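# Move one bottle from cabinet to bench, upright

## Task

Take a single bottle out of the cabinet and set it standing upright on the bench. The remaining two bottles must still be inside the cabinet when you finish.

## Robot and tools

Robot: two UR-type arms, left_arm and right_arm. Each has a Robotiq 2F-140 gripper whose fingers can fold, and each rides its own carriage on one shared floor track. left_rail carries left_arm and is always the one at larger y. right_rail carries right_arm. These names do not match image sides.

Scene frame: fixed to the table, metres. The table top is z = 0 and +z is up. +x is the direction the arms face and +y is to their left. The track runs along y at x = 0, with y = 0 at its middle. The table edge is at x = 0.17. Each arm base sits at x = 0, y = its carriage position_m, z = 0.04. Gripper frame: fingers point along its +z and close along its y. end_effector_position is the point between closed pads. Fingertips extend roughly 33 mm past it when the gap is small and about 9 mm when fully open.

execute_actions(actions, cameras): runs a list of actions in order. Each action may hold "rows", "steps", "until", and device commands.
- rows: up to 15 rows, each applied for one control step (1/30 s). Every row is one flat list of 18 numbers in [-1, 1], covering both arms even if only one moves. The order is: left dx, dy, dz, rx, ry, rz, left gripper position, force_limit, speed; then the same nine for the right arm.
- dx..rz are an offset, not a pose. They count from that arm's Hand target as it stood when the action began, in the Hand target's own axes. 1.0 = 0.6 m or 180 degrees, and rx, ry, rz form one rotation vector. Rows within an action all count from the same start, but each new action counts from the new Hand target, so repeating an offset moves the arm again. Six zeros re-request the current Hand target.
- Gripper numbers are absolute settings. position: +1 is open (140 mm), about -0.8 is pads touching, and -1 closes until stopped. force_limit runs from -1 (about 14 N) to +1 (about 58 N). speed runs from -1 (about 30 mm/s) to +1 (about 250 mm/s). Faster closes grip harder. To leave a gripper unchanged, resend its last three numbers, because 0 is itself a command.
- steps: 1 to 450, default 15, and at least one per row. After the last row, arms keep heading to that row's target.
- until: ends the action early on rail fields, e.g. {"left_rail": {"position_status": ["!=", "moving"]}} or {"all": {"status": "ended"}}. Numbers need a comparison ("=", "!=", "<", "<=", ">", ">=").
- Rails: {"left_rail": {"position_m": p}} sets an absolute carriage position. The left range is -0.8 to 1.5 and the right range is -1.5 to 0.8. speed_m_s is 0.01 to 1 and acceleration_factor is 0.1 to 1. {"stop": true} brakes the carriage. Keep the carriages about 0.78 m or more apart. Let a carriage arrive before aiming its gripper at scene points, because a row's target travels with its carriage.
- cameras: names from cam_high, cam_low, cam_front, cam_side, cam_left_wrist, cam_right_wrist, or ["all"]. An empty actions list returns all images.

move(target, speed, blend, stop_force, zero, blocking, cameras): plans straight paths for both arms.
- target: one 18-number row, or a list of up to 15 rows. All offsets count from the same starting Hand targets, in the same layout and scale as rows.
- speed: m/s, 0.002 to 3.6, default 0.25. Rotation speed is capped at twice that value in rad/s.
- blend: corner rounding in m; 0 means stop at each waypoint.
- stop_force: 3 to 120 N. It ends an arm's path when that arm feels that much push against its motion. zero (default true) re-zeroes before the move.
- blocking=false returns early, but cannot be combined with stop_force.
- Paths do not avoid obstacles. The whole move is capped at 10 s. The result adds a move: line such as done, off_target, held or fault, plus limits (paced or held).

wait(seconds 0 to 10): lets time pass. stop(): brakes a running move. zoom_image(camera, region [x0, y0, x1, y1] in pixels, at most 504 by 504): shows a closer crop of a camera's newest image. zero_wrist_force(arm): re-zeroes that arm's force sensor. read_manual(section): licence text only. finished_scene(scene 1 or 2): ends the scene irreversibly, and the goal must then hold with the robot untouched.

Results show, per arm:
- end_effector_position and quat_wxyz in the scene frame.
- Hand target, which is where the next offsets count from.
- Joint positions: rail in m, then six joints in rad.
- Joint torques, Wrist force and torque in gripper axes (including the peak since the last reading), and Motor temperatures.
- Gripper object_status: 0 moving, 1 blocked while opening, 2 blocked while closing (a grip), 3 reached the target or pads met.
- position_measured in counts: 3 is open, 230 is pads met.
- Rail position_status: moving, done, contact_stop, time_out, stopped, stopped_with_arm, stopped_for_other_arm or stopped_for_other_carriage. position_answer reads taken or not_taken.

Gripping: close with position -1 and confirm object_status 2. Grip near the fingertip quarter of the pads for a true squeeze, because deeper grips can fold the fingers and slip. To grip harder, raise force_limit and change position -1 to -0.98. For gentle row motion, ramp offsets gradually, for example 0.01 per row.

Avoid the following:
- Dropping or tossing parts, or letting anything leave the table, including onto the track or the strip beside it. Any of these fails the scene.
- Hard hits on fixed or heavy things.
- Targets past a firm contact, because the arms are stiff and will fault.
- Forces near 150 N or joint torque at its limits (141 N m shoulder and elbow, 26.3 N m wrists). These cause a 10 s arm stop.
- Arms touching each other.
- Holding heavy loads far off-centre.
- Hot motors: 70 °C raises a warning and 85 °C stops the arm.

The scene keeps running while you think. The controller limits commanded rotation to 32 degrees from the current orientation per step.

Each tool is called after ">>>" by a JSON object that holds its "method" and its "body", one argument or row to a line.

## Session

>>> {"method": "execute_actions", "body": {
  "actions": []
}}

Scene clock: 0.00 s.
left_arm: end_effector_position=(+0.3456, +1.0233, +0.5800) position_measured=3 object_status=3 end_effector_quat_wxyz=(+0.000, +0.000, +1.000, +0.000) | right_arm: end_effector_position=(+0.3456, -1.0490, +0.5800) position_measured=3 object_status=3 end_effector_quat_wxyz=(+0.000, +0.000, +1.000, +0.000)
Joint positions: left_arm=[0.996 -0.316 -1.725 0.971 -0.816 -1.571 -0.316] | right_arm=[-1.076 -0.316 -1.725 0.971 -0.816 -1.571 -0.316]
Joint velocities: within noise
Joint torques (N m): no reading
Motor temperatures (°C): left_arm=[29 31 32 35 37 36] | right_arm=[33 30 31 39 42 39]
Wrist force (N): no reading
Wrist torque (N m): no reading
Wrist force, peak (N): no reading
Hand target: left_arm +0.3456, +1.0233, +0.5800; +0.000, +0.000, +1.000, +0.000 | right_arm +0.3456, -1.0490, +0.5800; +0.000, +0.000, +1.000, +0.000
Tool commands: left_gripper/position=+1.0 left_gripper/force_limit=+1.0 left_gripper/speed=+1.0 right_gripper/position=+1.0 right_gripper/force_limit=+1.0 right_gripper/speed=+1.0
left_rail: position_m=0.996 position_status=done
right_rail: position_m=-1.076 position_status=done
camera_calibration:
cam_left_wrist: T_world_to_cam=[[-0.00496168, 0.999435, 0.0332474, -1.03896], [0.942687, -0.00641817, 0.333616, -0.516444], [0.333641, 0.0329972, -0.942123, 0.539749], [0, 0, 0, 1]] pos_world=[0.301608, 1.01725, 0.715346]
cam_right_wrist: T_world_to_cam=[[0.0532954, 0.998542, 0.00861702, 1.0322], [0.943038, -0.053167, 0.328411, -0.570497], [0.32839, -0.00937658, -0.944496, 0.564036], [0, 0, 0, 1]] pos_world=[0.297764, -1.05574, 0.711192]

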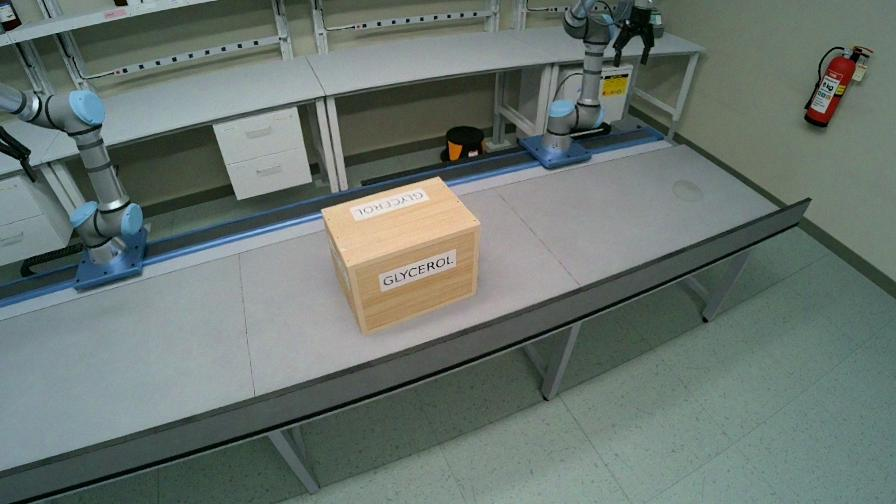

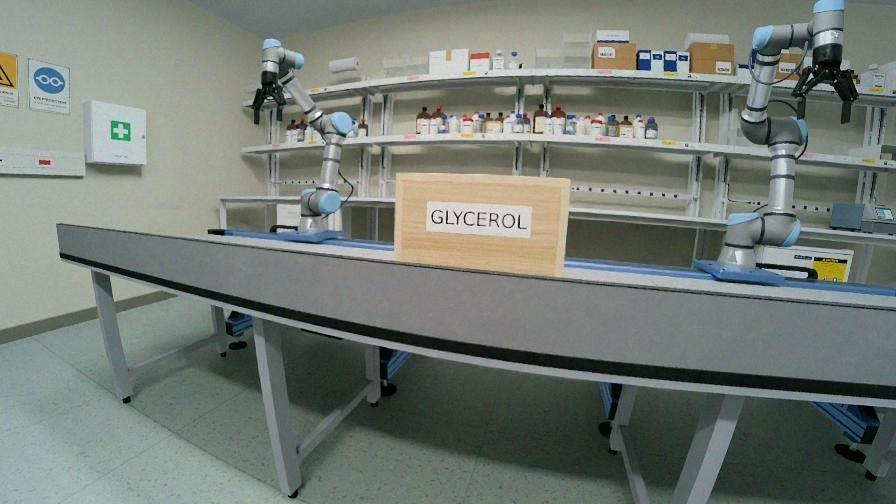

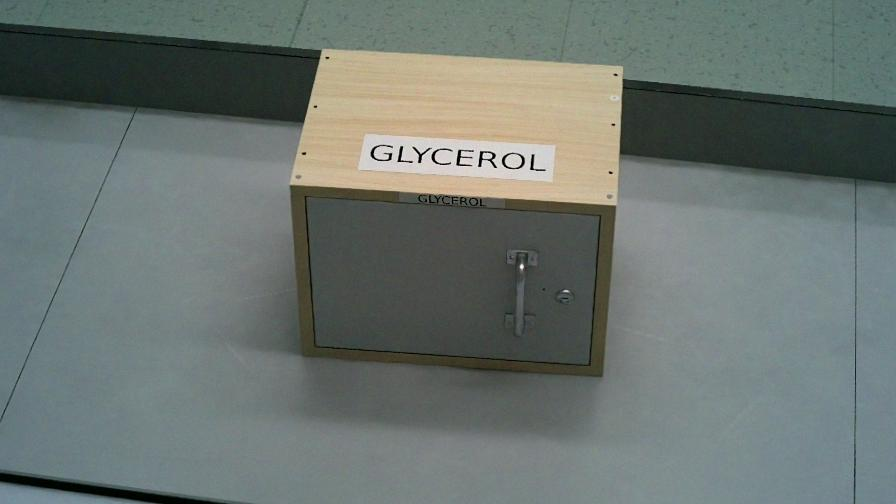

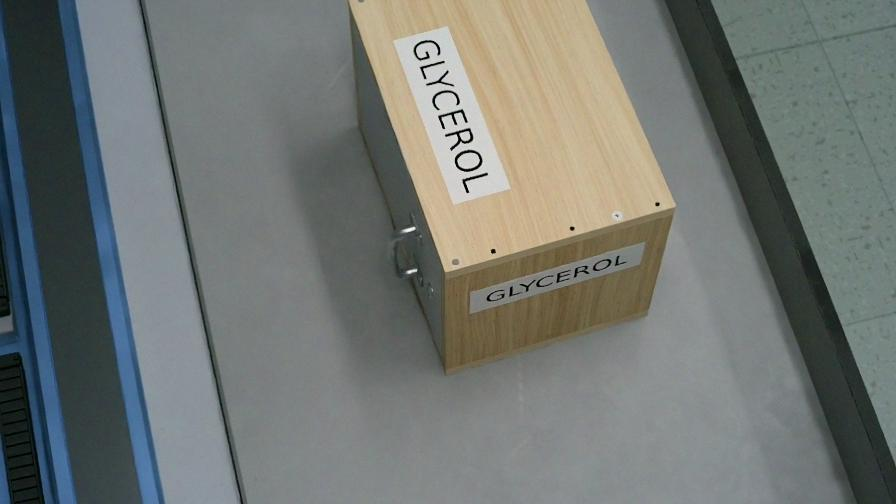

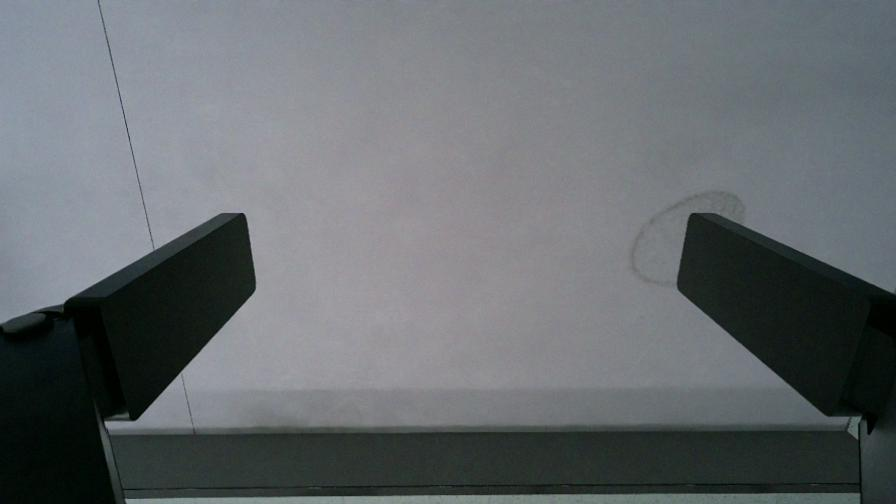

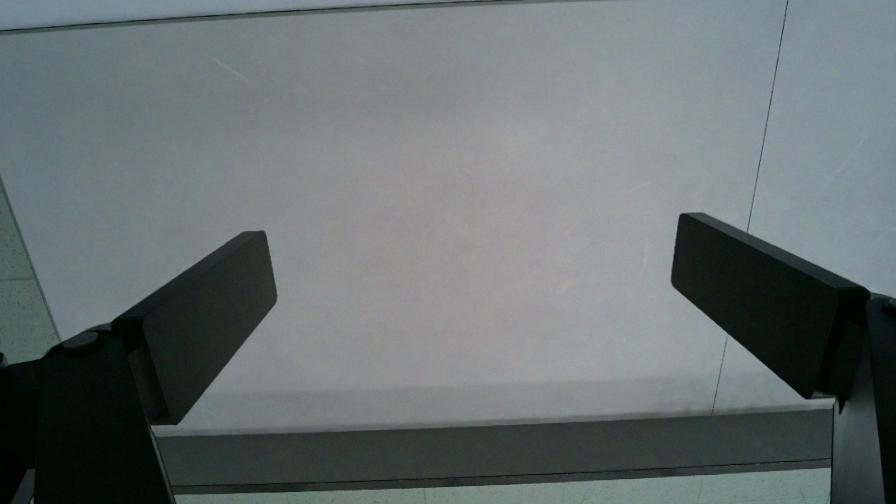

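>>> {"method": "execute_actions", "body": {
  "actions": [
    {"right_rail":{"position_m":-0.48,"speed_m_s":0.7},"steps":150,"until":{"right_rail":{"position_status":["!=","moving"]}}}
  ]
}}

>>> {"method": "move", "body": {
  "target": [
    [0,0,0,0,0,0,1,1,1,-0.054,0.577,0.15,-0.0043,-0.0833,-0.0326,0.2,-1,0],
    [0,0,0,0,0,0,1,1,1,-0.054,0.577,0.641,-0.0043,-0.0833,-0.0326,0.2,-1,0]
  ],
  "blend": [0.03,0],
  "speed": [0.35,0.25],
  "cameras": ["cam_right_wrist"]
}}

Scene clock: 30.33 s.
left_arm: end_effector_position=(+0.3456, +1.0233, +0.5800) position_measured=3 object_status=3 end_effector_quat_wxyz=(+0.000, +0.000, +1.000, +0.000) | right_arm: end_effector_position=(+0.3456, -0.4528, +0.5800) position_measured=3 object_status=3 end_effector_quat_wxyz=(+0.000, +0.000, +1.000, +0.000)
Joint positions: left_arm=[0.996 -0.316 -1.725 0.971 -0.816 -1.571 -0.316] | right_arm=[-0.48 -0.316 -1.725 0.971 -0.816 -1.571 -0.316]
Joint torques (N m): left_arm=[0.09 -14.32 -20.37 -2.66 -0.22 0.2] | right_arm=[-0.33 -13.93 -20.32 -2.64 0.16 0.2]
Wrist force (N): left_arm=[0.0 0.2 0.5] | right_arm=[0.1 -0.2 -0.1]
Wrist torque (N m): left_arm=[0.05 0.01 -0.01] | right_arm=[-0.03 -0.01 0.00]
Wrist force, peak (N): left_arm=[0.0 -0.7 0.5] | right_arm=[0.0 -2.6 -0.2]
Hand target: left_arm +0.3456, +1.0233, +0.5800; +0.000, +0.000, +1.000, +0.000 | right_arm +0.3456, -0.4528, +0.5800; +0.000, +0.000, +1.000, +0.000
Tool commands: left_gripper/position=+1.0 left_gripper/force_limit=+1.0 left_gripper/speed=+1.0 right_gripper/position=+1.0 right_gripper/force_limit=+1.0 right_gripper/speed=+1.0
left_rail: position_m=0.996 position_status=done
right_rail: position_m=-0.480 speed_m_s=0.70 position_status=done

Scene clock: 33.17 s.
left_arm: end_effector_position=(+0.3456, +1.0233, +0.5800) position_measured=3 object_status=3 end_effector_quat_wxyz=(+0.000, +0.000, +1.000, +0.000) | right_arm: end_effector_position=(+0.3780, -0.1066, +0.1954) position_measured=104 object_status=3 end_effector_quat_wxyz=(+0.130, -0.051, +0.990, +0.007)
Joint positions: left_arm=[0.996 -0.316 -1.725 0.971 -0.816 -1.571 -0.316] | right_arm=[-0.48 0.6 -1.584 1.989 -2.207 -1.695 0.482]
Joint torques (N m): left_arm=[0.18 -14.53 -20.47 -2.52 -0.21 0.32] | right_arm=[0.98 -11.84 -13 -5.31 1.46 -1.34]
Wrist force (N): left_arm=[0.1 -0.1 0.3] | right_arm=[-0.3 -0.8 -0.6]
Wrist torque (N m): left_arm=[-0.03 -0.01 0.00] | right_arm=[-0.17 0.09 0.07]
Wrist force, peak (N): left_arm=[0.5 0.3 0.3] | right_arm=[-0.2 -2.2 -0.8]
Hand target: left_arm +0.3456, +1.0233, +0.5800; +0.000, +0.000, +1.000, +0.000 | right_arm +0.3780, -0.1065, +0.1954; +0.130, -0.051, +0.990, +0.007
Off the commanded pose: left_arm 0.000 m, 0 deg | right_arm 0.000 m, 0 deg.
left_rail: position_m=0.996 position_status=done
right_rail: position_m=-0.480 speed_m_s=0.70 position_status=done
move: done
camera_calibration:
cam_right_wrist: T_world_to_cam=[[-0.0535891, 0.998317, 0.0221452, 0.130516], [0.826959, 0.0319385, 0.561354, -0.417283], [0.559702, 0.0483957, -0.827279, 0.0948318], [0, 0, 0, 1]] pos_world=[0.298993, -0.121558, 0.309806]
Images, in order (width x height): cam_right_wrist 896x504.

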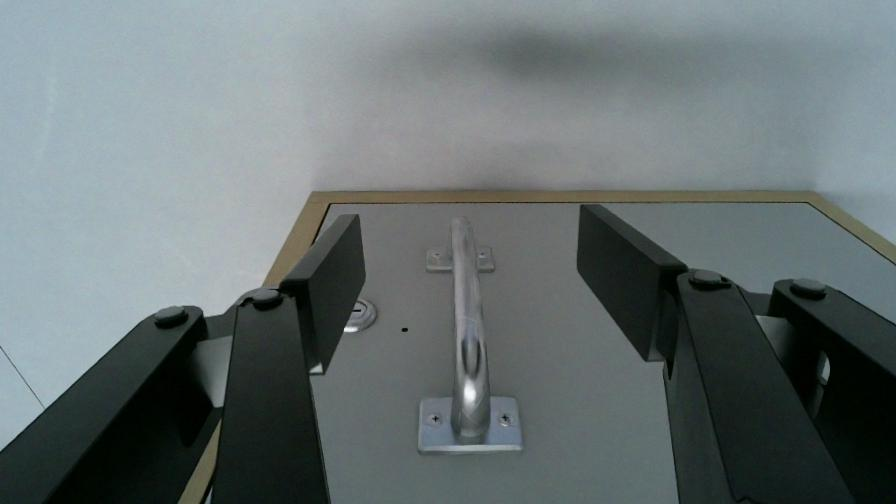

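>>> {"method": "move", "body": {
  "target": [0,0,0,0,0,0,1,1,1,-0.058,0,0.0155,0,0,0,0.2,-1,0],
  "speed": 0.1
}}

>>> {"method": "execute_actions", "body": {
  "actions": [
    {"rows":[[0,0,0,0,0,0,1,1,1,0,0,0,0,0,0,-1,0,-1]],"steps":100}
  ],
  "cameras": ["cam_right_wrist"]
}}

>>> {"method": "move", "body": {
  "target": [
    [0,0,0,0,0,0,1,1,1,0.103,0.0317,-0.0277,0.0216,0,0.0805,-1,0,-1],
    [0,0,0,0,0,0,1,1,1,0.195,0.09,-0.052,0.0432,0,0.161,-1,0,-1],
    [0,0,0,0,0,0,1,1,1,0.267,0.17,-0.0717,0.0648,0,0.2415,-1,0,-1],
    [0,0,0,0,0,0,1,1,1,0.319,0.268,-0.0855,0.0863,0,0.322,-1,0,-1]
  ],
  "speed": [0.06,0.12,0.12,0.12],
  "blend": [0.008,0.01,0.01,0],
  "cameras": ["cam_front"]
}}

Scene clock: 43.17 s.
left_arm: end_effector_position=(+0.3456, +1.0233, +0.5800) position_measured=3 object_status=3 end_effector_quat_wxyz=(+0.000, +0.000, +1.000, +0.000) | right_arm: end_effector_position=(+0.4138, -0.1028, +0.1955) position_measured=104 object_status=3 end_effector_quat_wxyz=(+0.130, -0.051, +0.990, +0.007)
Joint positions: left_arm=[0.996 -0.316 -1.725 0.971 -0.816 -1.571 -0.316] | right_arm=[-0.48 0.564 -1.52 1.924 -2.211 -1.686 0.447]
Joint torques (N m): left_arm=[0.41 -14.26 -20.83 -2.67 -0.32 0.46] | right_arm=[-10.12 -14.84 -34.65 -1.48 1.79 -1.41]
Wrist force (N): left_arm=[0.1 0.0 0.1] | right_arm=[-0.3 -0.9 -0.4]
Wrist torque (N m): left_arm=[-0.01 -0.01 -0.01] | right_arm=[-0.18 0.08 0.12]
Wrist force, peak (N): left_arm=[0.5 0.2 0.5] | right_arm=[-0.5 -1.3 -0.6]
Hand target: left_arm +0.3456, +1.0233, +0.5800; +0.000, +0.000, +1.000, +0.000 | right_arm +0.4138, -0.1029, +0.1954; +0.130, -0.051, +0.990, +0.007
Off the commanded pose: left_arm 0.000 m, 0 deg | right_arm 0.000 m, 0 deg.
left_rail: position_m=0.996 position_status=done
right_rail: position_m=-0.480 speed_m_s=0.70 position_status=done
move: done

Scene clock: 46.70 s.
left_arm: end_effector_position=(+0.3456, +1.0233, +0.5800) position_measured=3 object_status=3 end_effector_quat_wxyz=(+0.000, +0.000, +1.000, +0.000) | right_arm: end_effector_position=(+0.4138, -0.1029, +0.1954) position_measured=214 object_status=2 end_effector_quat_wxyz=(+0.130, -0.051, +0.990, +0.007)
Joint positions: left_arm=[0.996 -0.316 -1.725 0.971 -0.816 -1.571 -0.316] | right_arm=[-0.48 0.564 -1.52 1.924 -2.211 -1.686 0.447]
Joint torques (N m): left_arm=[-0.63 -14.02 -21.06 -2.59 -0.33 0.4] | right_arm=[12.13 -20.56 -34.67 -7.07 3.38 -1.34]
Wrist force (N): left_arm=[-0.4 0.3 0.0] | right_arm=[4.4 -11.5 -6.6]
Wrist torque (N m): left_arm=[0.05 0.07 0.00] | right_arm=[-0.18 0.00 0.32]
Wrist force, peak (N): left_arm=[0.4 0.3 0.4] | right_arm=[2.0 -16.9 -3.3]
Hand target: left_arm +0.3456, +1.0233, +0.5800; +0.000, +0.000, +1.000, +0.000 | right_arm +0.4138, -0.1029, +0.1954; +0.130, -0.051, +0.990, +0.007
Off the commanded pose: left_arm 0.000 m, 0 deg | right_arm 0.000 m, 0 deg.
left_rail: position_m=0.996 position_status=done
right_rail: position_m=-0.480 speed_m_s=0.70 position_status=done
camera_calibration:
cam_right_wrist: T_world_to_cam=[[-0.0536454, 0.998313, 0.0222275, 0.128733], [0.826957, 0.0319388, 0.561357, -0.447007], [0.5597, 0.0484954, -0.827275, 0.0746269], [0, 0, 0, 1]] pos_world=[0.334793, -0.117858, 0.309806]
Images, in order (width x height): cam_right_wrist 896x504.

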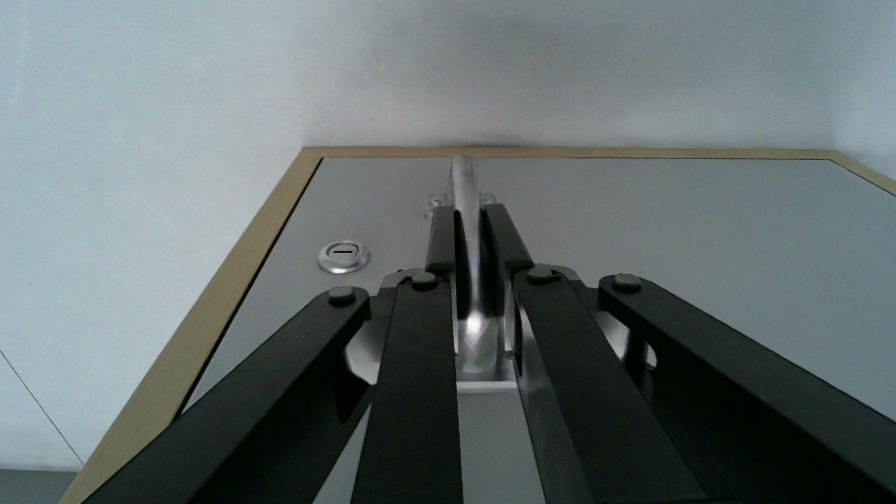

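Scene clock: 52.63 s.
left_arm: end_effector_position=(+0.3456, +1.0233, +0.5800) position_measured=3 object_status=3 end_effector_quat_wxyz=(+0.000, +0.000, +1.000, +0.000) | right_arm: end_effector_position=(+0.2002, +0.0367, +0.1954) position_measured=214 object_status=2 end_effector_quat_wxyz=(+0.116, +0.451, +0.883, -0.059)
Joint positions: left_arm=[0.996 -0.316 -1.725 0.971 -0.816 -1.571 -0.316] | right_arm=[-0.48 1.09 -1.309 1.581 -1.723 -1.805 2.049]
Joint torques (N m): left_arm=[-0.33 -14.29 -20.99 -2.58 -0.47 0.79] | right_arm=[13.56 -27.67 -33.31 1.79 3.09 2.1]
Wrist force (N): left_arm=[-0.3 0.5 0.2] | right_arm=[-0.9 10.8 4.5]
Wrist torque (N m): left_arm=[0.10 0.07 -0.01] | right_arm=[-0.04 0.10 -0.63]
Wrist force, peak (N): left_arm=[0.3 -0.4 0.5] | right_arm=[-1.5 -15.4 -0.6]
Hand target: left_arm +0.3456, +1.0233, +0.5800; +0.000, +0.000, +1.000, +0.000 | right_arm +0.2002, +0.0367, +0.1954; +0.116, +0.451, +0.883, -0.059
Off the commanded pose: left_arm 0.000 m, 0 deg | right_arm 0.000 m, 0 deg.
left_rail: position_m=0.996 position_status=done
right_rail: position_m=-0.480 speed_m_s=0.70 position_status=done
move: done
Images, in order (width x height): cam_front 896x504.

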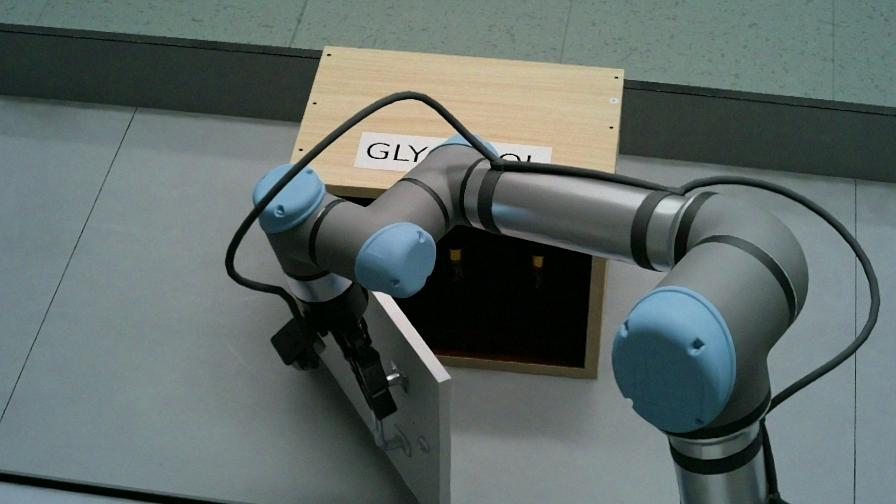

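>>> {"method": "execute_actions", "body": {
  "actions": [
    {"rows":[[0,0,0,0,0,0,1,1,1,0,0,0,0,0,0,0.3,-1,-0.5]],"steps":35}
  ]
}}

>>> {"method": "move", "body": {
  "target": [
    [0,0,0,0,0,0,1,1,1,0,0,-0.42,0,0,0,0.3,-1,-0.5],
    [0,0,0,0,0,0,1,1,1,-0.285,-0.056,-0.363,0,0.083,0,0.3,-1,-0.5]
  ],
  "blend": [0.02,0]
}}

>>> {"method": "move", "body": {
  "target": [
    [0,0,0,0,0,0,1,1,1,0,0,0,0,0,0,-0.8,-1,0],
    [0,0,0,0,0,0,1,1,1,0,0,0.42,0,0,0,-0.8,-1,0],
    [0,0,0,0,0,0,1,1,1,0.142,0.022,0.42,0,0,0,-0.8,-1,0],
    [0,0,0,0,0,0,1,1,1,0.307,0.069,0.42,0,0,0,-0.8,-1,0],
    [0,0,0,0,0,0,1,1,1,0.453,0.147,0.42,0,0,0,-0.8,-1,0]
  ],
  "blend": [0,0.01,0.02,0.03,0],
  "speed": [0.2,0.25,0.1,0.12,0.12],
  "cameras": ["cam_front","cam_side"]
}}

Scene clock: 67.47 s.
left_arm: end_effector_position=(+0.3456, +1.0233, +0.5800) position_measured=3 object_status=3 end_effector_quat_wxyz=(+0.000, +0.000, +1.000, +0.000) | right_arm: end_effector_position=(+0.2002, +0.0367, +0.1954) position_measured=91 object_status=3 end_effector_quat_wxyz=(+0.116, +0.451, +0.883, -0.059)
Joint positions: left_arm=[0.996 -0.316 -1.725 0.971 -0.816 -1.571 -0.316] | right_arm=[-0.48 1.09 -1.309 1.581 -1.723 -1.804 2.049]
Joint torques (N m): left_arm=[0.08 -14.44 -20.92 -2.67 -0.56 0.61] | right_arm=[3.8 -29.1 -33.5 -1.49 -1.1 -0.89]
Wrist force (N): left_arm=[-0.4 -0.1 0.0] | right_arm=[-0.4 -1.2 -0.4]
Wrist torque (N m): left_arm=[-0.01 0.09 0.00] | right_arm=[-0.27 0.12 -0.12]
Wrist force, peak (N): left_arm=[-0.1 0.2 0.7] | right_arm=[-0.9 11.5 5.0]
Hand target: left_arm +0.3456, +1.0233, +0.5800; +0.000, +0.000, +1.000, +0.000 | right_arm +0.2002, +0.0367, +0.1954; +0.116, +0.451, +0.883, -0.059
Off the commanded pose: left_arm 0.000 m, 0 deg | right_arm 0.000 m, 0 deg.
left_rail: position_m=0.996 position_status=done
right_rail: position_m=-0.480 speed_m_s=0.70 position_status=done

Scene clock: 69.83 s.
left_arm: end_effector_position=(+0.3456, +1.0233, +0.5800) position_measured=3 object_status=3 end_effector_quat_wxyz=(+0.000, +0.000, +1.000, +0.000) | right_arm: end_effector_position=(+0.2367, -0.0711, +0.4501) position_measured=91 object_status=3 end_effector_quat_wxyz=(+0.001, +0.455, +0.891, +0.000)
Joint positions: left_arm=[0.996 -0.316 -1.725 0.971 -0.816 -1.571 -0.316] | right_arm=[-0.48 0.761 -1.606 1.257 -1.222 -1.572 1.705]
Joint torques (N m): left_arm=[0.44 -13.98 -20.23 -2.67 -0.54 0.79] | right_arm=[-10.22 -36.94 -14.41 -4.62 1.95 -1.56]
Wrist force (N): left_arm=[-0.1 0.3 0.0] | right_arm=[-0.3 -0.4 0.0]
Wrist torque (N m): left_arm=[0.07 0.02 0.00] | right_arm=[-0.07 0.05 0.03]
Wrist force, peak (N): left_arm=[-0.3 0.2 0.4] | right_arm=[1.3 -0.9 -2.8]
Hand target: left_arm +0.3456, +1.0233, +0.5800; +0.000, +0.000, +1.000, +0.000 | right_arm +0.2367, -0.0711, +0.4501; +0.001, +0.455, +0.891, +0.000
Off the commanded pose: left_arm 0.000 m, 0 deg | right_arm 0.000 m, 0 deg.
left_rail: position_m=0.996 position_status=done
right_rail: position_m=-0.480 speed_m_s=0.70 position_status=done
move: done

Scene clock: 74.93 s.
left_arm: end_effector_position=(+0.3456, +1.0233, +0.5800) position_measured=3 object_status=3 end_effector_quat_wxyz=(+0.000, +0.000, +1.000, +0.000) | right_arm: end_effector_position=(+0.1490, +0.2006, +0.1978) position_measured=229 object_status=3 end_effector_quat_wxyz=(+0.001, +0.455, +0.891, +0.000)
Joint positions: left_arm=[0.996 -0.316 -1.725 0.971 -0.816 -1.571 -0.316] | right_arm=[-0.48 1.163 -1.085 1.263 -1.748 -1.572 2.107]
Joint torques (N m): left_arm=[0.58 -14.58 -19.87 -2.68 -0.7 0.95] | right_arm=[9.16 -35.31 -36.11 -1.57 -1.2 1.65]
Wrist force (N): left_arm=[0.1 0.0 0.1] | right_arm=[-2.9 -1.3 -0.4]
Wrist torque (N m): left_arm=[0.00 -0.02 0.00] | right_arm=[-0.11 0.32 -0.07]
Wrist force, peak (N): left_arm=[0.0 -0.3 0.5] | right_arm=[-4.3 -1.8 -0.2]
Hand target: left_arm +0.3456, +1.0233, +0.5800; +0.000, +0.000, +1.000, +0.000 | right_arm +0.1490, +0.2006, +0.1978; +0.001, +0.455, +0.891, +0.000
Off the commanded pose: left_arm 0.000 m, 0 deg | right_arm 0.000 m, 0 deg.
left_rail: position_m=0.996 position_status=done
right_rail: position_m=-0.480 speed_m_s=0.70 position_status=done
move: done
Images, in order (width x height): cam_front 896x504, cam_side 896x504.

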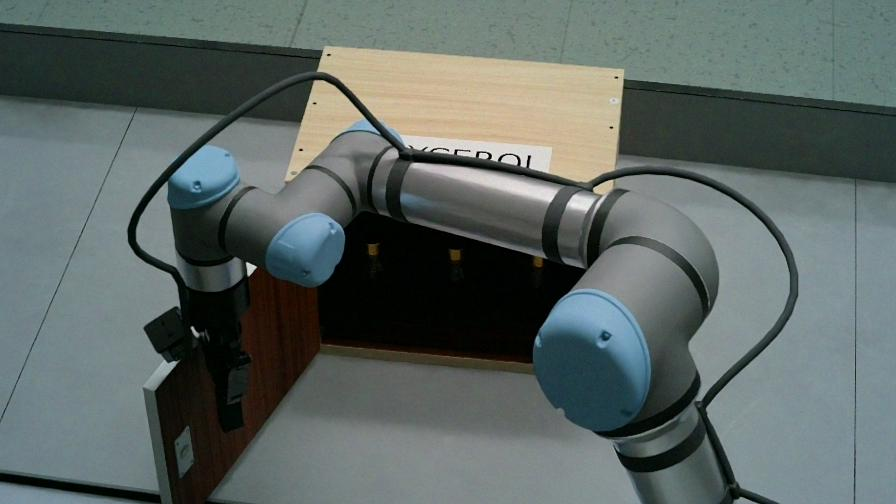

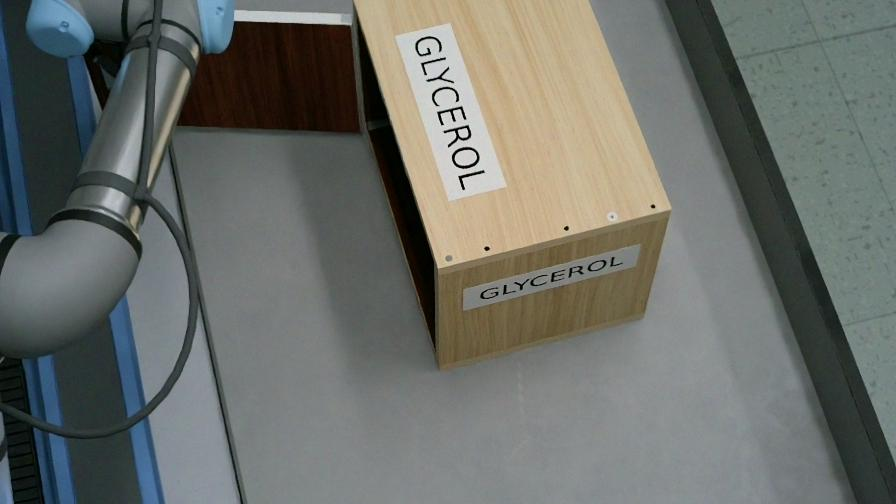

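>>> {"method": "move", "body": {
  "target": [
    [0,0,0,0,0,0,1,1,1,-0.05,0,-0.4,0,0,0,-0.8,-1,0],
    [0,0,0,0,0,0,1,1,1,-0.483,-0.245,-0.418,0,0,0.699,-0.8,-1,0]
  ],
  "blend": [0.03,0],
  "speed": 0.5
}}

>>> {"method": "execute_actions", "body": {
  "actions": [
    {"right_rail":{"position_m":-0.31,"speed_m_s":0.3},"steps":150,"until":{"right_rail":{"position_status":["!=","moving"]}}}
  ]
}}

>>> {"method": "move", "body": {
  "target": [0,0,0,0,0,0,1,1,1,0.3,0.091,0.382,0,0.25,0,0.2,-1,0],
  "speed": 0.35,
  "cameras": ["cam_right_wrist","cam_side"]
}}

Scene clock: 100.67 s.
left_arm: end_effector_position=(+0.3456, +1.0233, +0.5800) position_measured=3 object_status=3 end_effector_quat_wxyz=(+0.000, +0.000, +1.000, +0.000) | right_arm: end_effector_position=(+0.1997, -0.1202, +0.4489) position_measured=229 object_status=3 end_effector_quat_wxyz=(+0.000, +1.000, +0.001, +0.000)
Joint positions: left_arm=[0.996 -0.316 -1.725 0.971 -0.816 -1.571 -0.316] | right_arm=[-0.48 0.735 -1.752 1.389 -1.207 -1.572 3.875]
Joint torques (N m): left_arm=[0.15 -15.03 -20.2 -2.91 -0.78 1.09] | right_arm=[-9.38 -30.77 -13.69 -1.64 -1.43 1.61]
Wrist force (N): left_arm=[-0.2 0.0 0.2] | right_arm=[-0.1 0.2 -0.1]
Wrist torque (N m): left_arm=[0.00 0.03 0.00] | right_arm=[0.04 0.03 -0.17]
Wrist force, peak (N): left_arm=[-0.5 0.3 0.5] | right_arm=[-3.2 -1.4 -0.9]
Hand target: left_arm +0.3456, +1.0233, +0.5800; +0.000, +0.000, +1.000, +0.000 | right_arm +0.1997, -0.1202, +0.4489; +0.000, +1.000, +0.001, +0.000
Off the commanded pose: left_arm 0.000 m, 0 deg | right_arm 0.000 m, 0 deg.
left_rail: position_m=0.996 position_status=done
right_rail: position_m=-0.480 speed_m_s=0.70 position_status=done
move: done

Scene clock: 101.80 s.
left_arm: end_effector_position=(+0.3456, +1.0233, +0.5800) position_measured=3 object_status=3 end_effector_quat_wxyz=(+0.000, +0.000, +1.000, +0.000) | right_arm: end_effector_position=(+0.1997, +0.0498, +0.4489) position_measured=229 object_status=3 end_effector_quat_wxyz=(+0.000, +1.000, +0.001, +0.000)
Joint positions: left_arm=[0.996 -0.316 -1.725 0.971 -0.816 -1.571 -0.316] | right_arm=[-0.31 0.735 -1.753 1.389 -1.207 -1.572 3.875]
Joint torques (N m): left_arm=[0.37 -15.29 -20.36 -2.91 -0.71 0.96] | right_arm=[-8.49 -7.15 -22.61 -4.56 1.5 1.75]
Wrist force (N): left_arm=[0.3 0.2 0.2] | right_arm=[0.0 0.4 -0.4]
Wrist torque (N m): left_arm=[0.05 -0.07 0.00] | right_arm=[0.10 0.03 -0.16]
Wrist force, peak (N): left_arm=[0.2 -0.3 0.4] | right_arm=[-0.1 2.5 -0.1]
Hand target: left_arm +0.3456, +1.0233, +0.5800; +0.000, +0.000, +1.000, +0.000 | right_arm +0.1997, +0.0498, +0.4489; +0.000, +1.000, +0.001, +0.000
Tool commands: left_gripper/position=+1.0 left_gripper/force_limit=+1.0 left_gripper/speed=+1.0 right_gripper/position=-0.8 right_gripper/force_limit=-1.0 right_gripper/speed=+0.0
Off the commanded pose: left_arm 0.000 m, 0 deg | right_arm 0.000 m, 0 deg.
left_rail: position_m=0.996 position_status=done
right_rail: position_m=-0.310 speed_m_s=0.30 position_status=done

Scene clock: 103.77 s.
left_arm: end_effector_position=(+0.3456, +1.0233, +0.5800) position_measured=3 object_status=3 end_effector_quat_wxyz=(+0.000, +0.000, +1.000, +0.000) | right_arm: end_effector_position=(+0.3799, -0.0047, +0.2199) position_measured=104 object_status=3 end_effector_quat_wxyz=(+0.000, +0.924, +0.001, +0.383)
Joint positions: left_arm=[0.996 -0.316 -1.725 0.971 -0.816 -1.571 -0.316] | right_arm=[-0.31 0.691 -1.734 2.402 -2.896 -2.038 3.669]
Joint torques (N m): left_arm=[1.26 -13.91 -21.16 -2.97 -0.67 1.13] | right_arm=[-8.84 -1.35 -11.07 -5.71 0.95 -1.24]
Wrist force (N): left_arm=[-0.1 0.3 0.1] | right_arm=[-0.5 1.0 -1.0]
Wrist torque (N m): left_arm=[0.05 0.01 0.00] | right_arm=[0.22 0.15 -0.10]
Wrist force, peak (N): left_arm=[0.1 0.3 0.5] | right_arm=[-1.5 1.4 1.1]
Hand target: left_arm +0.3456, +1.0233, +0.5800; +0.000, +0.000, +1.000, +0.000 | right_arm +0.3799, -0.0047, +0.2199; +0.000, +0.924, +0.001, +0.383
Off the commanded pose: left_arm 0.000 m, 0 deg | right_arm 0.000 m, 0 deg.
left_rail: position_m=0.996 position_status=done
right_rail: position_m=-0.310 speed_m_s=0.30 position_status=done
move: done
camera_calibration:
cam_right_wrist: T_world_to_cam=[[-0.0425322, -0.998623, -0.0307053, 0.0264111], [-0.898804, 0.0516652, -0.435296, 0.439054], [0.436283, 0.00908396, -0.899764, 0.17167], [0, 0, 0, 1]] pos_world=[0.32085, 0.0021315, 0.346391]
Images, in order (width x height): cam_side 896x504, cam_right_wrist 896x504.

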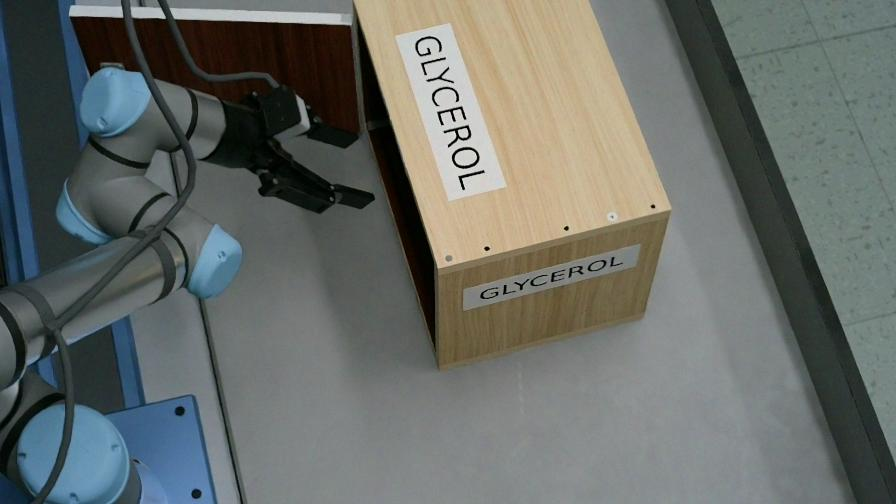

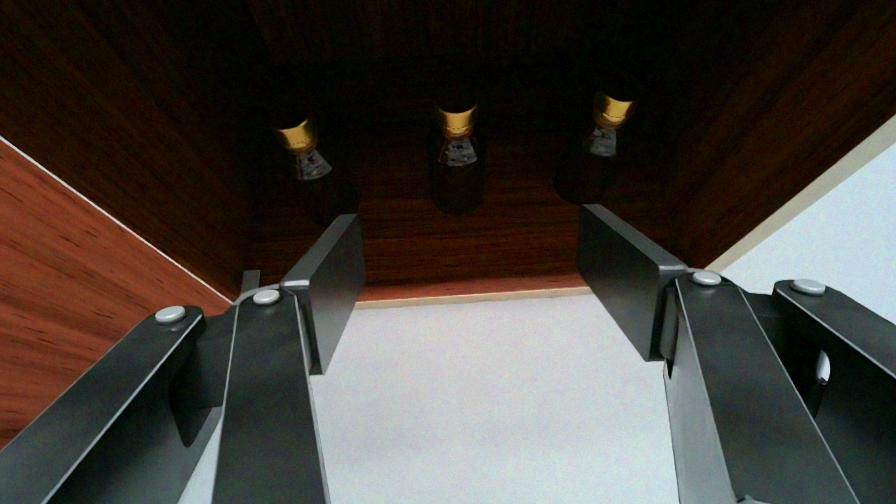

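>>> {"method": "move", "body": {
  "target": [
    [0,0,0,0,0,0,1,1,1,-0.018,-0.003,0.1,0,0,0,0.2,-1,0],
    [0,0,0,0,0,0,1,1,1,-0.018,-0.003,0.27,0,0,0,0.2,-1,0]
  ],
  "blend": [0.01,0],
  "speed": 0.15,
  "cameras": ["cam_right_wrist"]
}}

Scene clock: 124.93 s.
left_arm: end_effector_position=(+0.3456, +1.0233, +0.5800) position_measured=3 object_status=3 end_effector_quat_wxyz=(+0.000, +0.000, +1.000, +0.000) | right_arm: end_effector_position=(+0.4869, -0.0029, +0.0978) position_measured=104 object_status=3 end_effector_quat_wxyz=(+0.000, +0.924, +0.001, +0.383)
Joint positions: left_arm=[0.996 -0.316 -1.725 0.971 -0.816 -1.571 -0.316] | right_arm=[-0.31 0.522 -1.242 2.36 -3.403 -1.931 3.526]
Joint torques (N m): left_arm=[0.55 -14.48 -20.08 -3.05 -0.88 0.96] | right_arm=[-9.04 -15.77 -25.69 -5.57 1.4 -1.08]
Wrist force (N): left_arm=[0.2 -0.4 0.3] | right_arm=[-0.1 1.2 -0.6]
Wrist torque (N m): left_arm=[-0.07 -0.05 0.00] | right_arm=[0.27 0.04 -0.09]
Wrist force, peak (N): left_arm=[-0.7 0.3 0.1] | right_arm=[-0.1 1.2 -2.1]
Hand target: left_arm +0.3456, +1.0233, +0.5800; +0.000, +0.000, +1.000, +0.000 | right_arm +0.4869, -0.0029, +0.0977; +0.000, +0.924, +0.001, +0.383
Off the commanded pose: left_arm 0.000 m, 0 deg | right_arm 0.000 m, 0 deg.
left_rail: position_m=0.996 position_status=done
right_rail: position_m=-0.310 speed_m_s=0.30 position_status=done
move: done
camera_calibration:
cam_right_wrist: T_world_to_cam=[[-0.0424898, -0.998622, -0.0307957, 0.0289089], [-0.898806, 0.0516664, -0.435291, 0.481899], [0.436282, 0.00918395, -0.899763, 0.0151539], [0, 0, 0, 1]] pos_world=[0.42775, 0.00383195, 0.224291]
Images, in order (width x height): cam_right_wrist 896x504.

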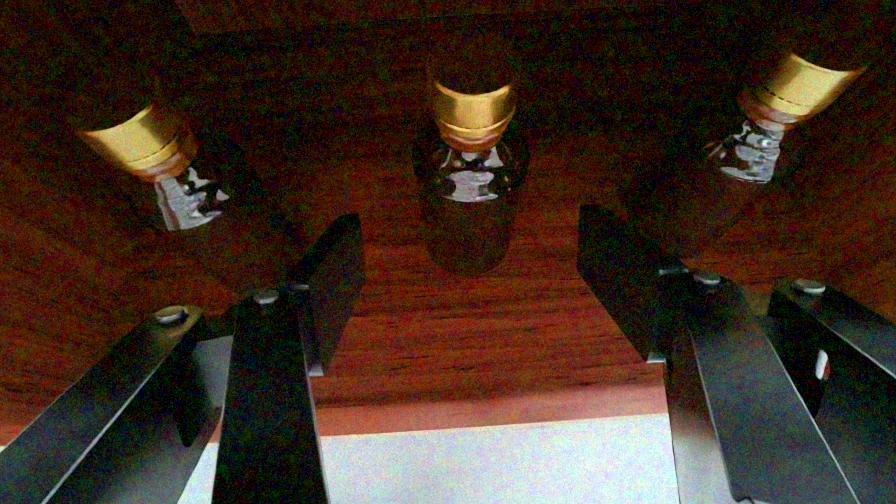

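>>> {"method": "move", "body": {
  "target": [0,0,0,0,0,0,1,1,1,0.002,0,0.078,0,0,0,0.2,-1,0],
  "speed": 0.06,
  "stop_force": 8
}}

>>> {"method": "execute_actions", "body": {
  "actions": [
    {"rows":[[0,0,0,0,0,0,1,1,1,0,0,0,0,0,0,-1,-0.2,-1]],"steps":90}
  ],
  "cameras": ["cam_right_wrist"]
}}

Scene clock: 133.73 s.
left_arm: end_effector_position=(+0.3456, +1.0233, +0.5800) position_measured=3 object_status=3 end_effector_quat_wxyz=(+0.000, +0.000, +1.000, +0.000) | right_arm: end_effector_position=(+0.5209, -0.0029, +0.0655) position_measured=104 object_status=3 end_effector_quat_wxyz=(+0.000, +0.924, +0.001, +0.383)
Joint positions: left_arm=[0.996 -0.316 -1.725 0.971 -0.816 -1.571 -0.316] | right_arm=[-0.31 0.48 -1.111 2.302 -3.488 -1.904 3.493]
Joint torques (N m): left_arm=[-0.39 -14.26 -19.31 -2.75 -0.91 1.12] | right_arm=[-9.49 -21.94 -22.68 -5.58 1.24 -1.41]
Wrist force (N): left_arm=[-0.1 0.1 0.2] | right_arm=[-0.5 1.0 -0.8]
Wrist torque (N m): left_arm=[0.04 0.03 -0.01] | right_arm=[0.25 0.12 -0.08]
Wrist force, peak (N): left_arm=[0.5 0.3 0.1] | right_arm=[-0.3 1.1 -1.6]
Hand target: left_arm +0.3456, +1.0233, +0.5800; +0.000, +0.000, +1.000, +0.000 | right_arm +0.5209, -0.0029, +0.0655; +0.000, +0.924, +0.001, +0.383
Off the commanded pose: left_arm 0.000 m, 0 deg | right_arm 0.000 m, 0 deg.
left_rail: position_m=0.996 position_status=done
right_rail: position_m=-0.310 speed_m_s=0.30 position_status=done
move: done

Scene clock: 136.93 s.
left_arm: end_effector_position=(+0.3456, +1.0233, +0.5800) position_measured=3 object_status=3 end_effector_quat_wxyz=(+0.000, +0.000, +1.000, +0.000) | right_arm: end_effector_position=(+0.5209, -0.0029, +0.0655) position_measured=162 object_status=2 end_effector_quat_wxyz=(+0.000, +0.924, +0.001, +0.383)
Joint positions: left_arm=[0.996 -0.316 -1.725 0.971 -0.816 -1.571 -0.316] | right_arm=[-0.31 0.48 -1.111 2.302 -3.488 -1.904 3.493]
Joint torques (N m): left_arm=[0.76 -14.5 -20.64 -2.83 -0.92 1.39] | right_arm=[-3.07 -21.59 -21.51 -1.43 1.23 -1.44]
Wrist force (N): left_arm=[0.5 0.1 0.3] | right_arm=[0.8 1.2 -5.1]
Wrist torque (N m): left_arm=[0.03 -0.10 0.00] | right_arm=[0.28 -0.01 -0.05]
Wrist force, peak (N): left_arm=[0.3 0.0 0.7] | right_arm=[0.5 1.1 -5.3]
Hand target: left_arm +0.3456, +1.0233, +0.5800; +0.000, +0.000, +1.000, +0.000 | right_arm +0.5209, -0.0029, +0.0655; +0.000, +0.924, +0.001, +0.383
Off the commanded pose: left_arm 0.000 m, 0 deg | right_arm 0.000 m, 0 deg.
left_rail: position_m=0.996 position_status=done
right_rail: position_m=-0.310 speed_m_s=0.30 position_status=done
camera_calibration:
cam_right_wrist: T_world_to_cam=[[-0.0424898, -0.998622, -0.0307957, 0.0294618], [-0.898806, 0.0516664, -0.435291, 0.498437], [0.436282, 0.00918395, -0.899763, -0.028653], [0, 0, 0, 1]] pos_world=[0.46175, 0.00393195, 0.192091]
Images, in order (width x height): cam_right_wrist 896x504.

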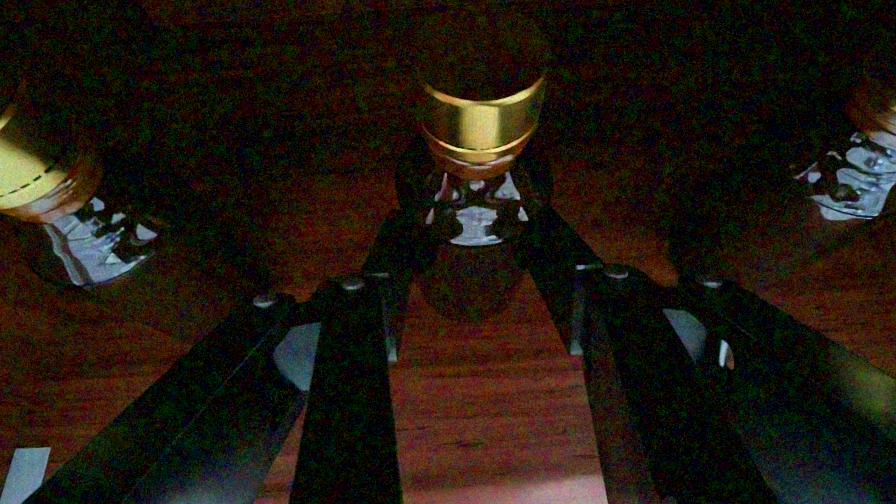

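>>> {"method": "move", "body": {
  "target": [
    [0,0,0,0,0,0,1,1,1,0.0354,0,-0.0354,0,0,0,-1,-0.2,-1],
    [0,0,0,0,0,0,1,1,1,-0.165,0,-0.236,0,0,0,-1,-0.2,-1],
    [0,0,0,0,0,0,1,1,1,-0.197,0,-0.203,0,0,0,-1,-0.2,-1]
  ],
  "blend": [0.005,0.02,0],
  "speed": [0.05,0.12,0.1]
}}

>>> {"method": "execute_actions", "body": {
  "actions": [
    {"right_rail":{"position_m":-0.76,"speed_m_s":0.3,"acceleration_factor":0.4},"steps":200,"until":{"right_rail":{"position_status":["!=","moving"]}}}
  ]
}}

>>> {"method": "move", "body": {
  "target": [0,0,0,0,0,0,1,1,1,-0.031,0,0.031,0,0,0,-1,-0.2,-1],
  "speed": 0.02,
  "stop_force": 4,
  "cameras": ["cam_right_wrist","cam_front"]
}}

Scene clock: 151.10 s.
left_arm: end_effector_position=(+0.3456, +1.0233, +0.5800) position_measured=3 object_status=3 end_effector_quat_wxyz=(+0.000, +0.000, +1.000, +0.000) | right_arm: end_effector_position=(+0.3512, -0.0031, +0.0680) position_measured=162 object_status=2 end_effector_quat_wxyz=(+0.000, +0.924, +0.001, +0.383)
Joint positions: left_arm=[0.996 -0.316 -1.725 0.971 -0.816 -1.571 -0.316] | right_arm=[-0.31 0.756 -1.27 2.585 -3.515 -2.077 3.728]
Joint torques (N m): left_arm=[-0.17 -14.87 -20.84 -2.78 -1 1.39] | right_arm=[9.18 -12.96 0.92 -6.16 -2.79 -1.25]
Wrist force (N): left_arm=[0.0 -0.3 -0.1] | right_arm=[-3.0 0.8 1.1]
Wrist torque (N m): left_arm=[-0.05 0.01 -0.01] | right_arm=[0.22 0.21 -0.21]
Wrist force, peak (N): left_arm=[-0.1 0.3 0.5] | right_arm=[0.8 1.3 -5.4]
Hand target: left_arm +0.3456, +1.0233, +0.5800; +0.000, +0.000, +1.000, +0.000 | right_arm +0.3512, -0.0031, +0.0680; +0.000, +0.924, +0.001, +0.383
Off the commanded pose: left_arm 0.000 m, 0 deg | right_arm 0.000 m, 0 deg.
left_rail: position_m=0.996 position_status=done
right_rail: position_m=-0.310 speed_m_s=0.30 position_status=done
move: done; blend cut to 0.0138 m at target 2

Scene clock: 153.57 s.
left_arm: end_effector_position=(+0.3456, +1.0233, +0.5800) position_measured=3 object_status=3 end_effector_quat_wxyz=(+0.000, +0.000, +1.000, +0.000) | right_arm: end_effector_position=(+0.3511, -0.4531, +0.0679) position_measured=162 object_status=2 end_effector_quat_wxyz=(+0.000, +0.924, +0.001, +0.383)
Joint positions: left_arm=[0.996 -0.316 -1.725 0.971 -0.816 -1.571 -0.316] | right_arm=[-0.76 0.756 -1.27 2.585 -3.515 -2.077 3.728]
Joint torques (N m): left_arm=[0.53 -16.03 -20.69 -2.82 -1.19 1.39] | right_arm=[1.44 -16.01 -14.92 -4.8 -2.11 -1.42]
Wrist force (N): left_arm=[0.0 0.2 0.2] | right_arm=[-2.8 0.9 1.1]
Wrist torque (N m): left_arm=[0.06 0.00 -0.01] | right_arm=[0.22 0.18 -0.20]
Wrist force, peak (N): left_arm=[0.1 0.3 0.5] | right_arm=[-2.8 1.7 1.4]
Hand target: left_arm +0.3456, +1.0233, +0.5800; +0.000, +0.000, +1.000, +0.000 | right_arm +0.3512, -0.4531, +0.0680; +0.000, +0.924, +0.001, +0.383
Tool commands: left_gripper/position=+1.0 left_gripper/force_limit=+1.0 left_gripper/speed=+1.0 right_gripper/position=-1.0 right_gripper/force_limit=-0.2 right_gripper/speed=-1.0
Off the commanded pose: left_arm 0.000 m, 0 deg | right_arm 0.000 m, 0 deg.
left_rail: position_m=0.996 position_status=done
right_rail: position_m=-0.760 speed_m_s=0.30 position_status=done

Scene clock: 155.77 s.
left_arm: end_effector_position=(+0.3456, +1.0233, +0.5800) position_measured=3 object_status=3 end_effector_quat_wxyz=(+0.000, +0.000, +1.000, +0.000) | right_arm: end_effector_position=(+0.3511, -0.4531, +0.0471) position_measured=162 object_status=2 end_effector_quat_wxyz=(+0.000, +0.924, +0.001, +0.383)
Joint positions: left_arm=[0.996 -0.316 -1.725 0.971 -0.816 -1.571 -0.316] | right_arm=[-0.76 0.756 -1.179 2.589 -3.61 -2.077 3.728]
Joint torques (N m): left_arm=[0.52 -14.85 -20.87 -2.94 -1.2 1.47] | right_arm=[-2.97 -41.04 -12.13 -2.4 -0.32 0.06]
Wrist force (N): left_arm=[-0.1 0.1 0.0] | right_arm=[-2.8 0.9 1.0]
Wrist torque (N m): left_arm=[0.04 0.02 -0.01] | right_arm=[0.23 0.17 -0.20]
Wrist force, peak (N): left_arm=[-0.7 0.0 0.0] | right_arm=[10.6 1.0 -11.4]
Hand target: left_arm +0.3456, +1.0233, +0.5800; +0.000, +0.000, +1.000, +0.000 | right_arm +0.3512, -0.4531, +0.0471; +0.000, +0.924, +0.001, +0.383 (not the last commanded pose)
Off the commanded pose: left_arm 0.000 m, 0 deg | right_arm 0.005 m, 0 deg.
left_rail: position_m=0.996 position_status=done
right_rail: position_m=-0.760 speed_m_s=0.30 position_status=done
move: contact (right_arm)
camera_calibration:
cam_right_wrist: T_world_to_cam=[[-0.0425828, -0.998624, -0.030606, -0.428006], [-0.898899, 0.0516653, -0.435099, 0.361114], [0.436082, 0.00898394, -0.899862, 0.0328615], [0, 0, 0, 1]] pos_world=[0.292049, -0.446369, 0.173592]
Images, in order (width x height): cam_front 896x504, cam_right_wrist 896x504.

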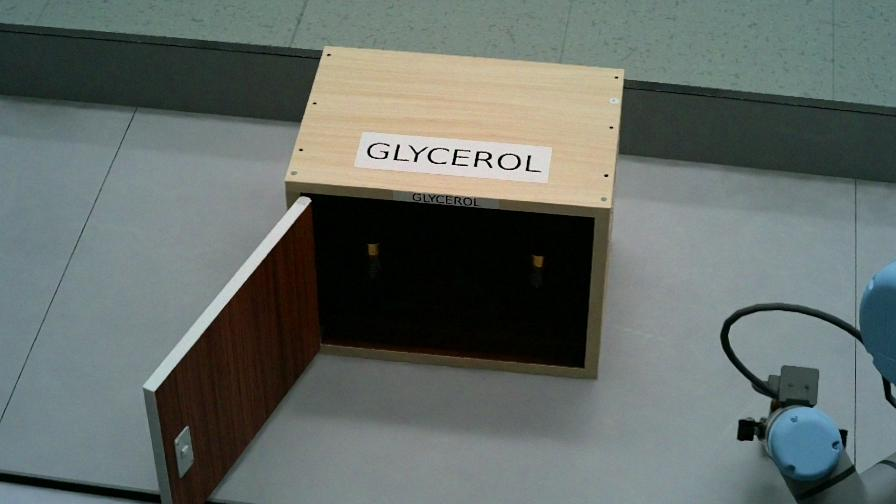

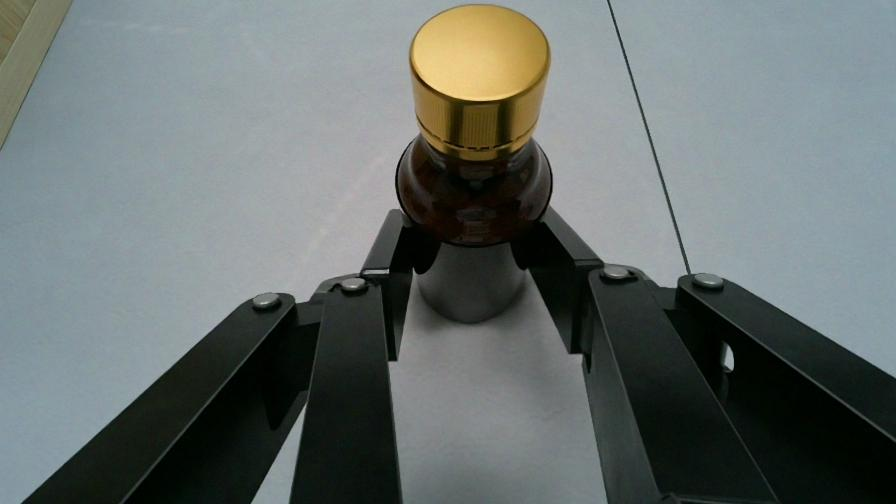

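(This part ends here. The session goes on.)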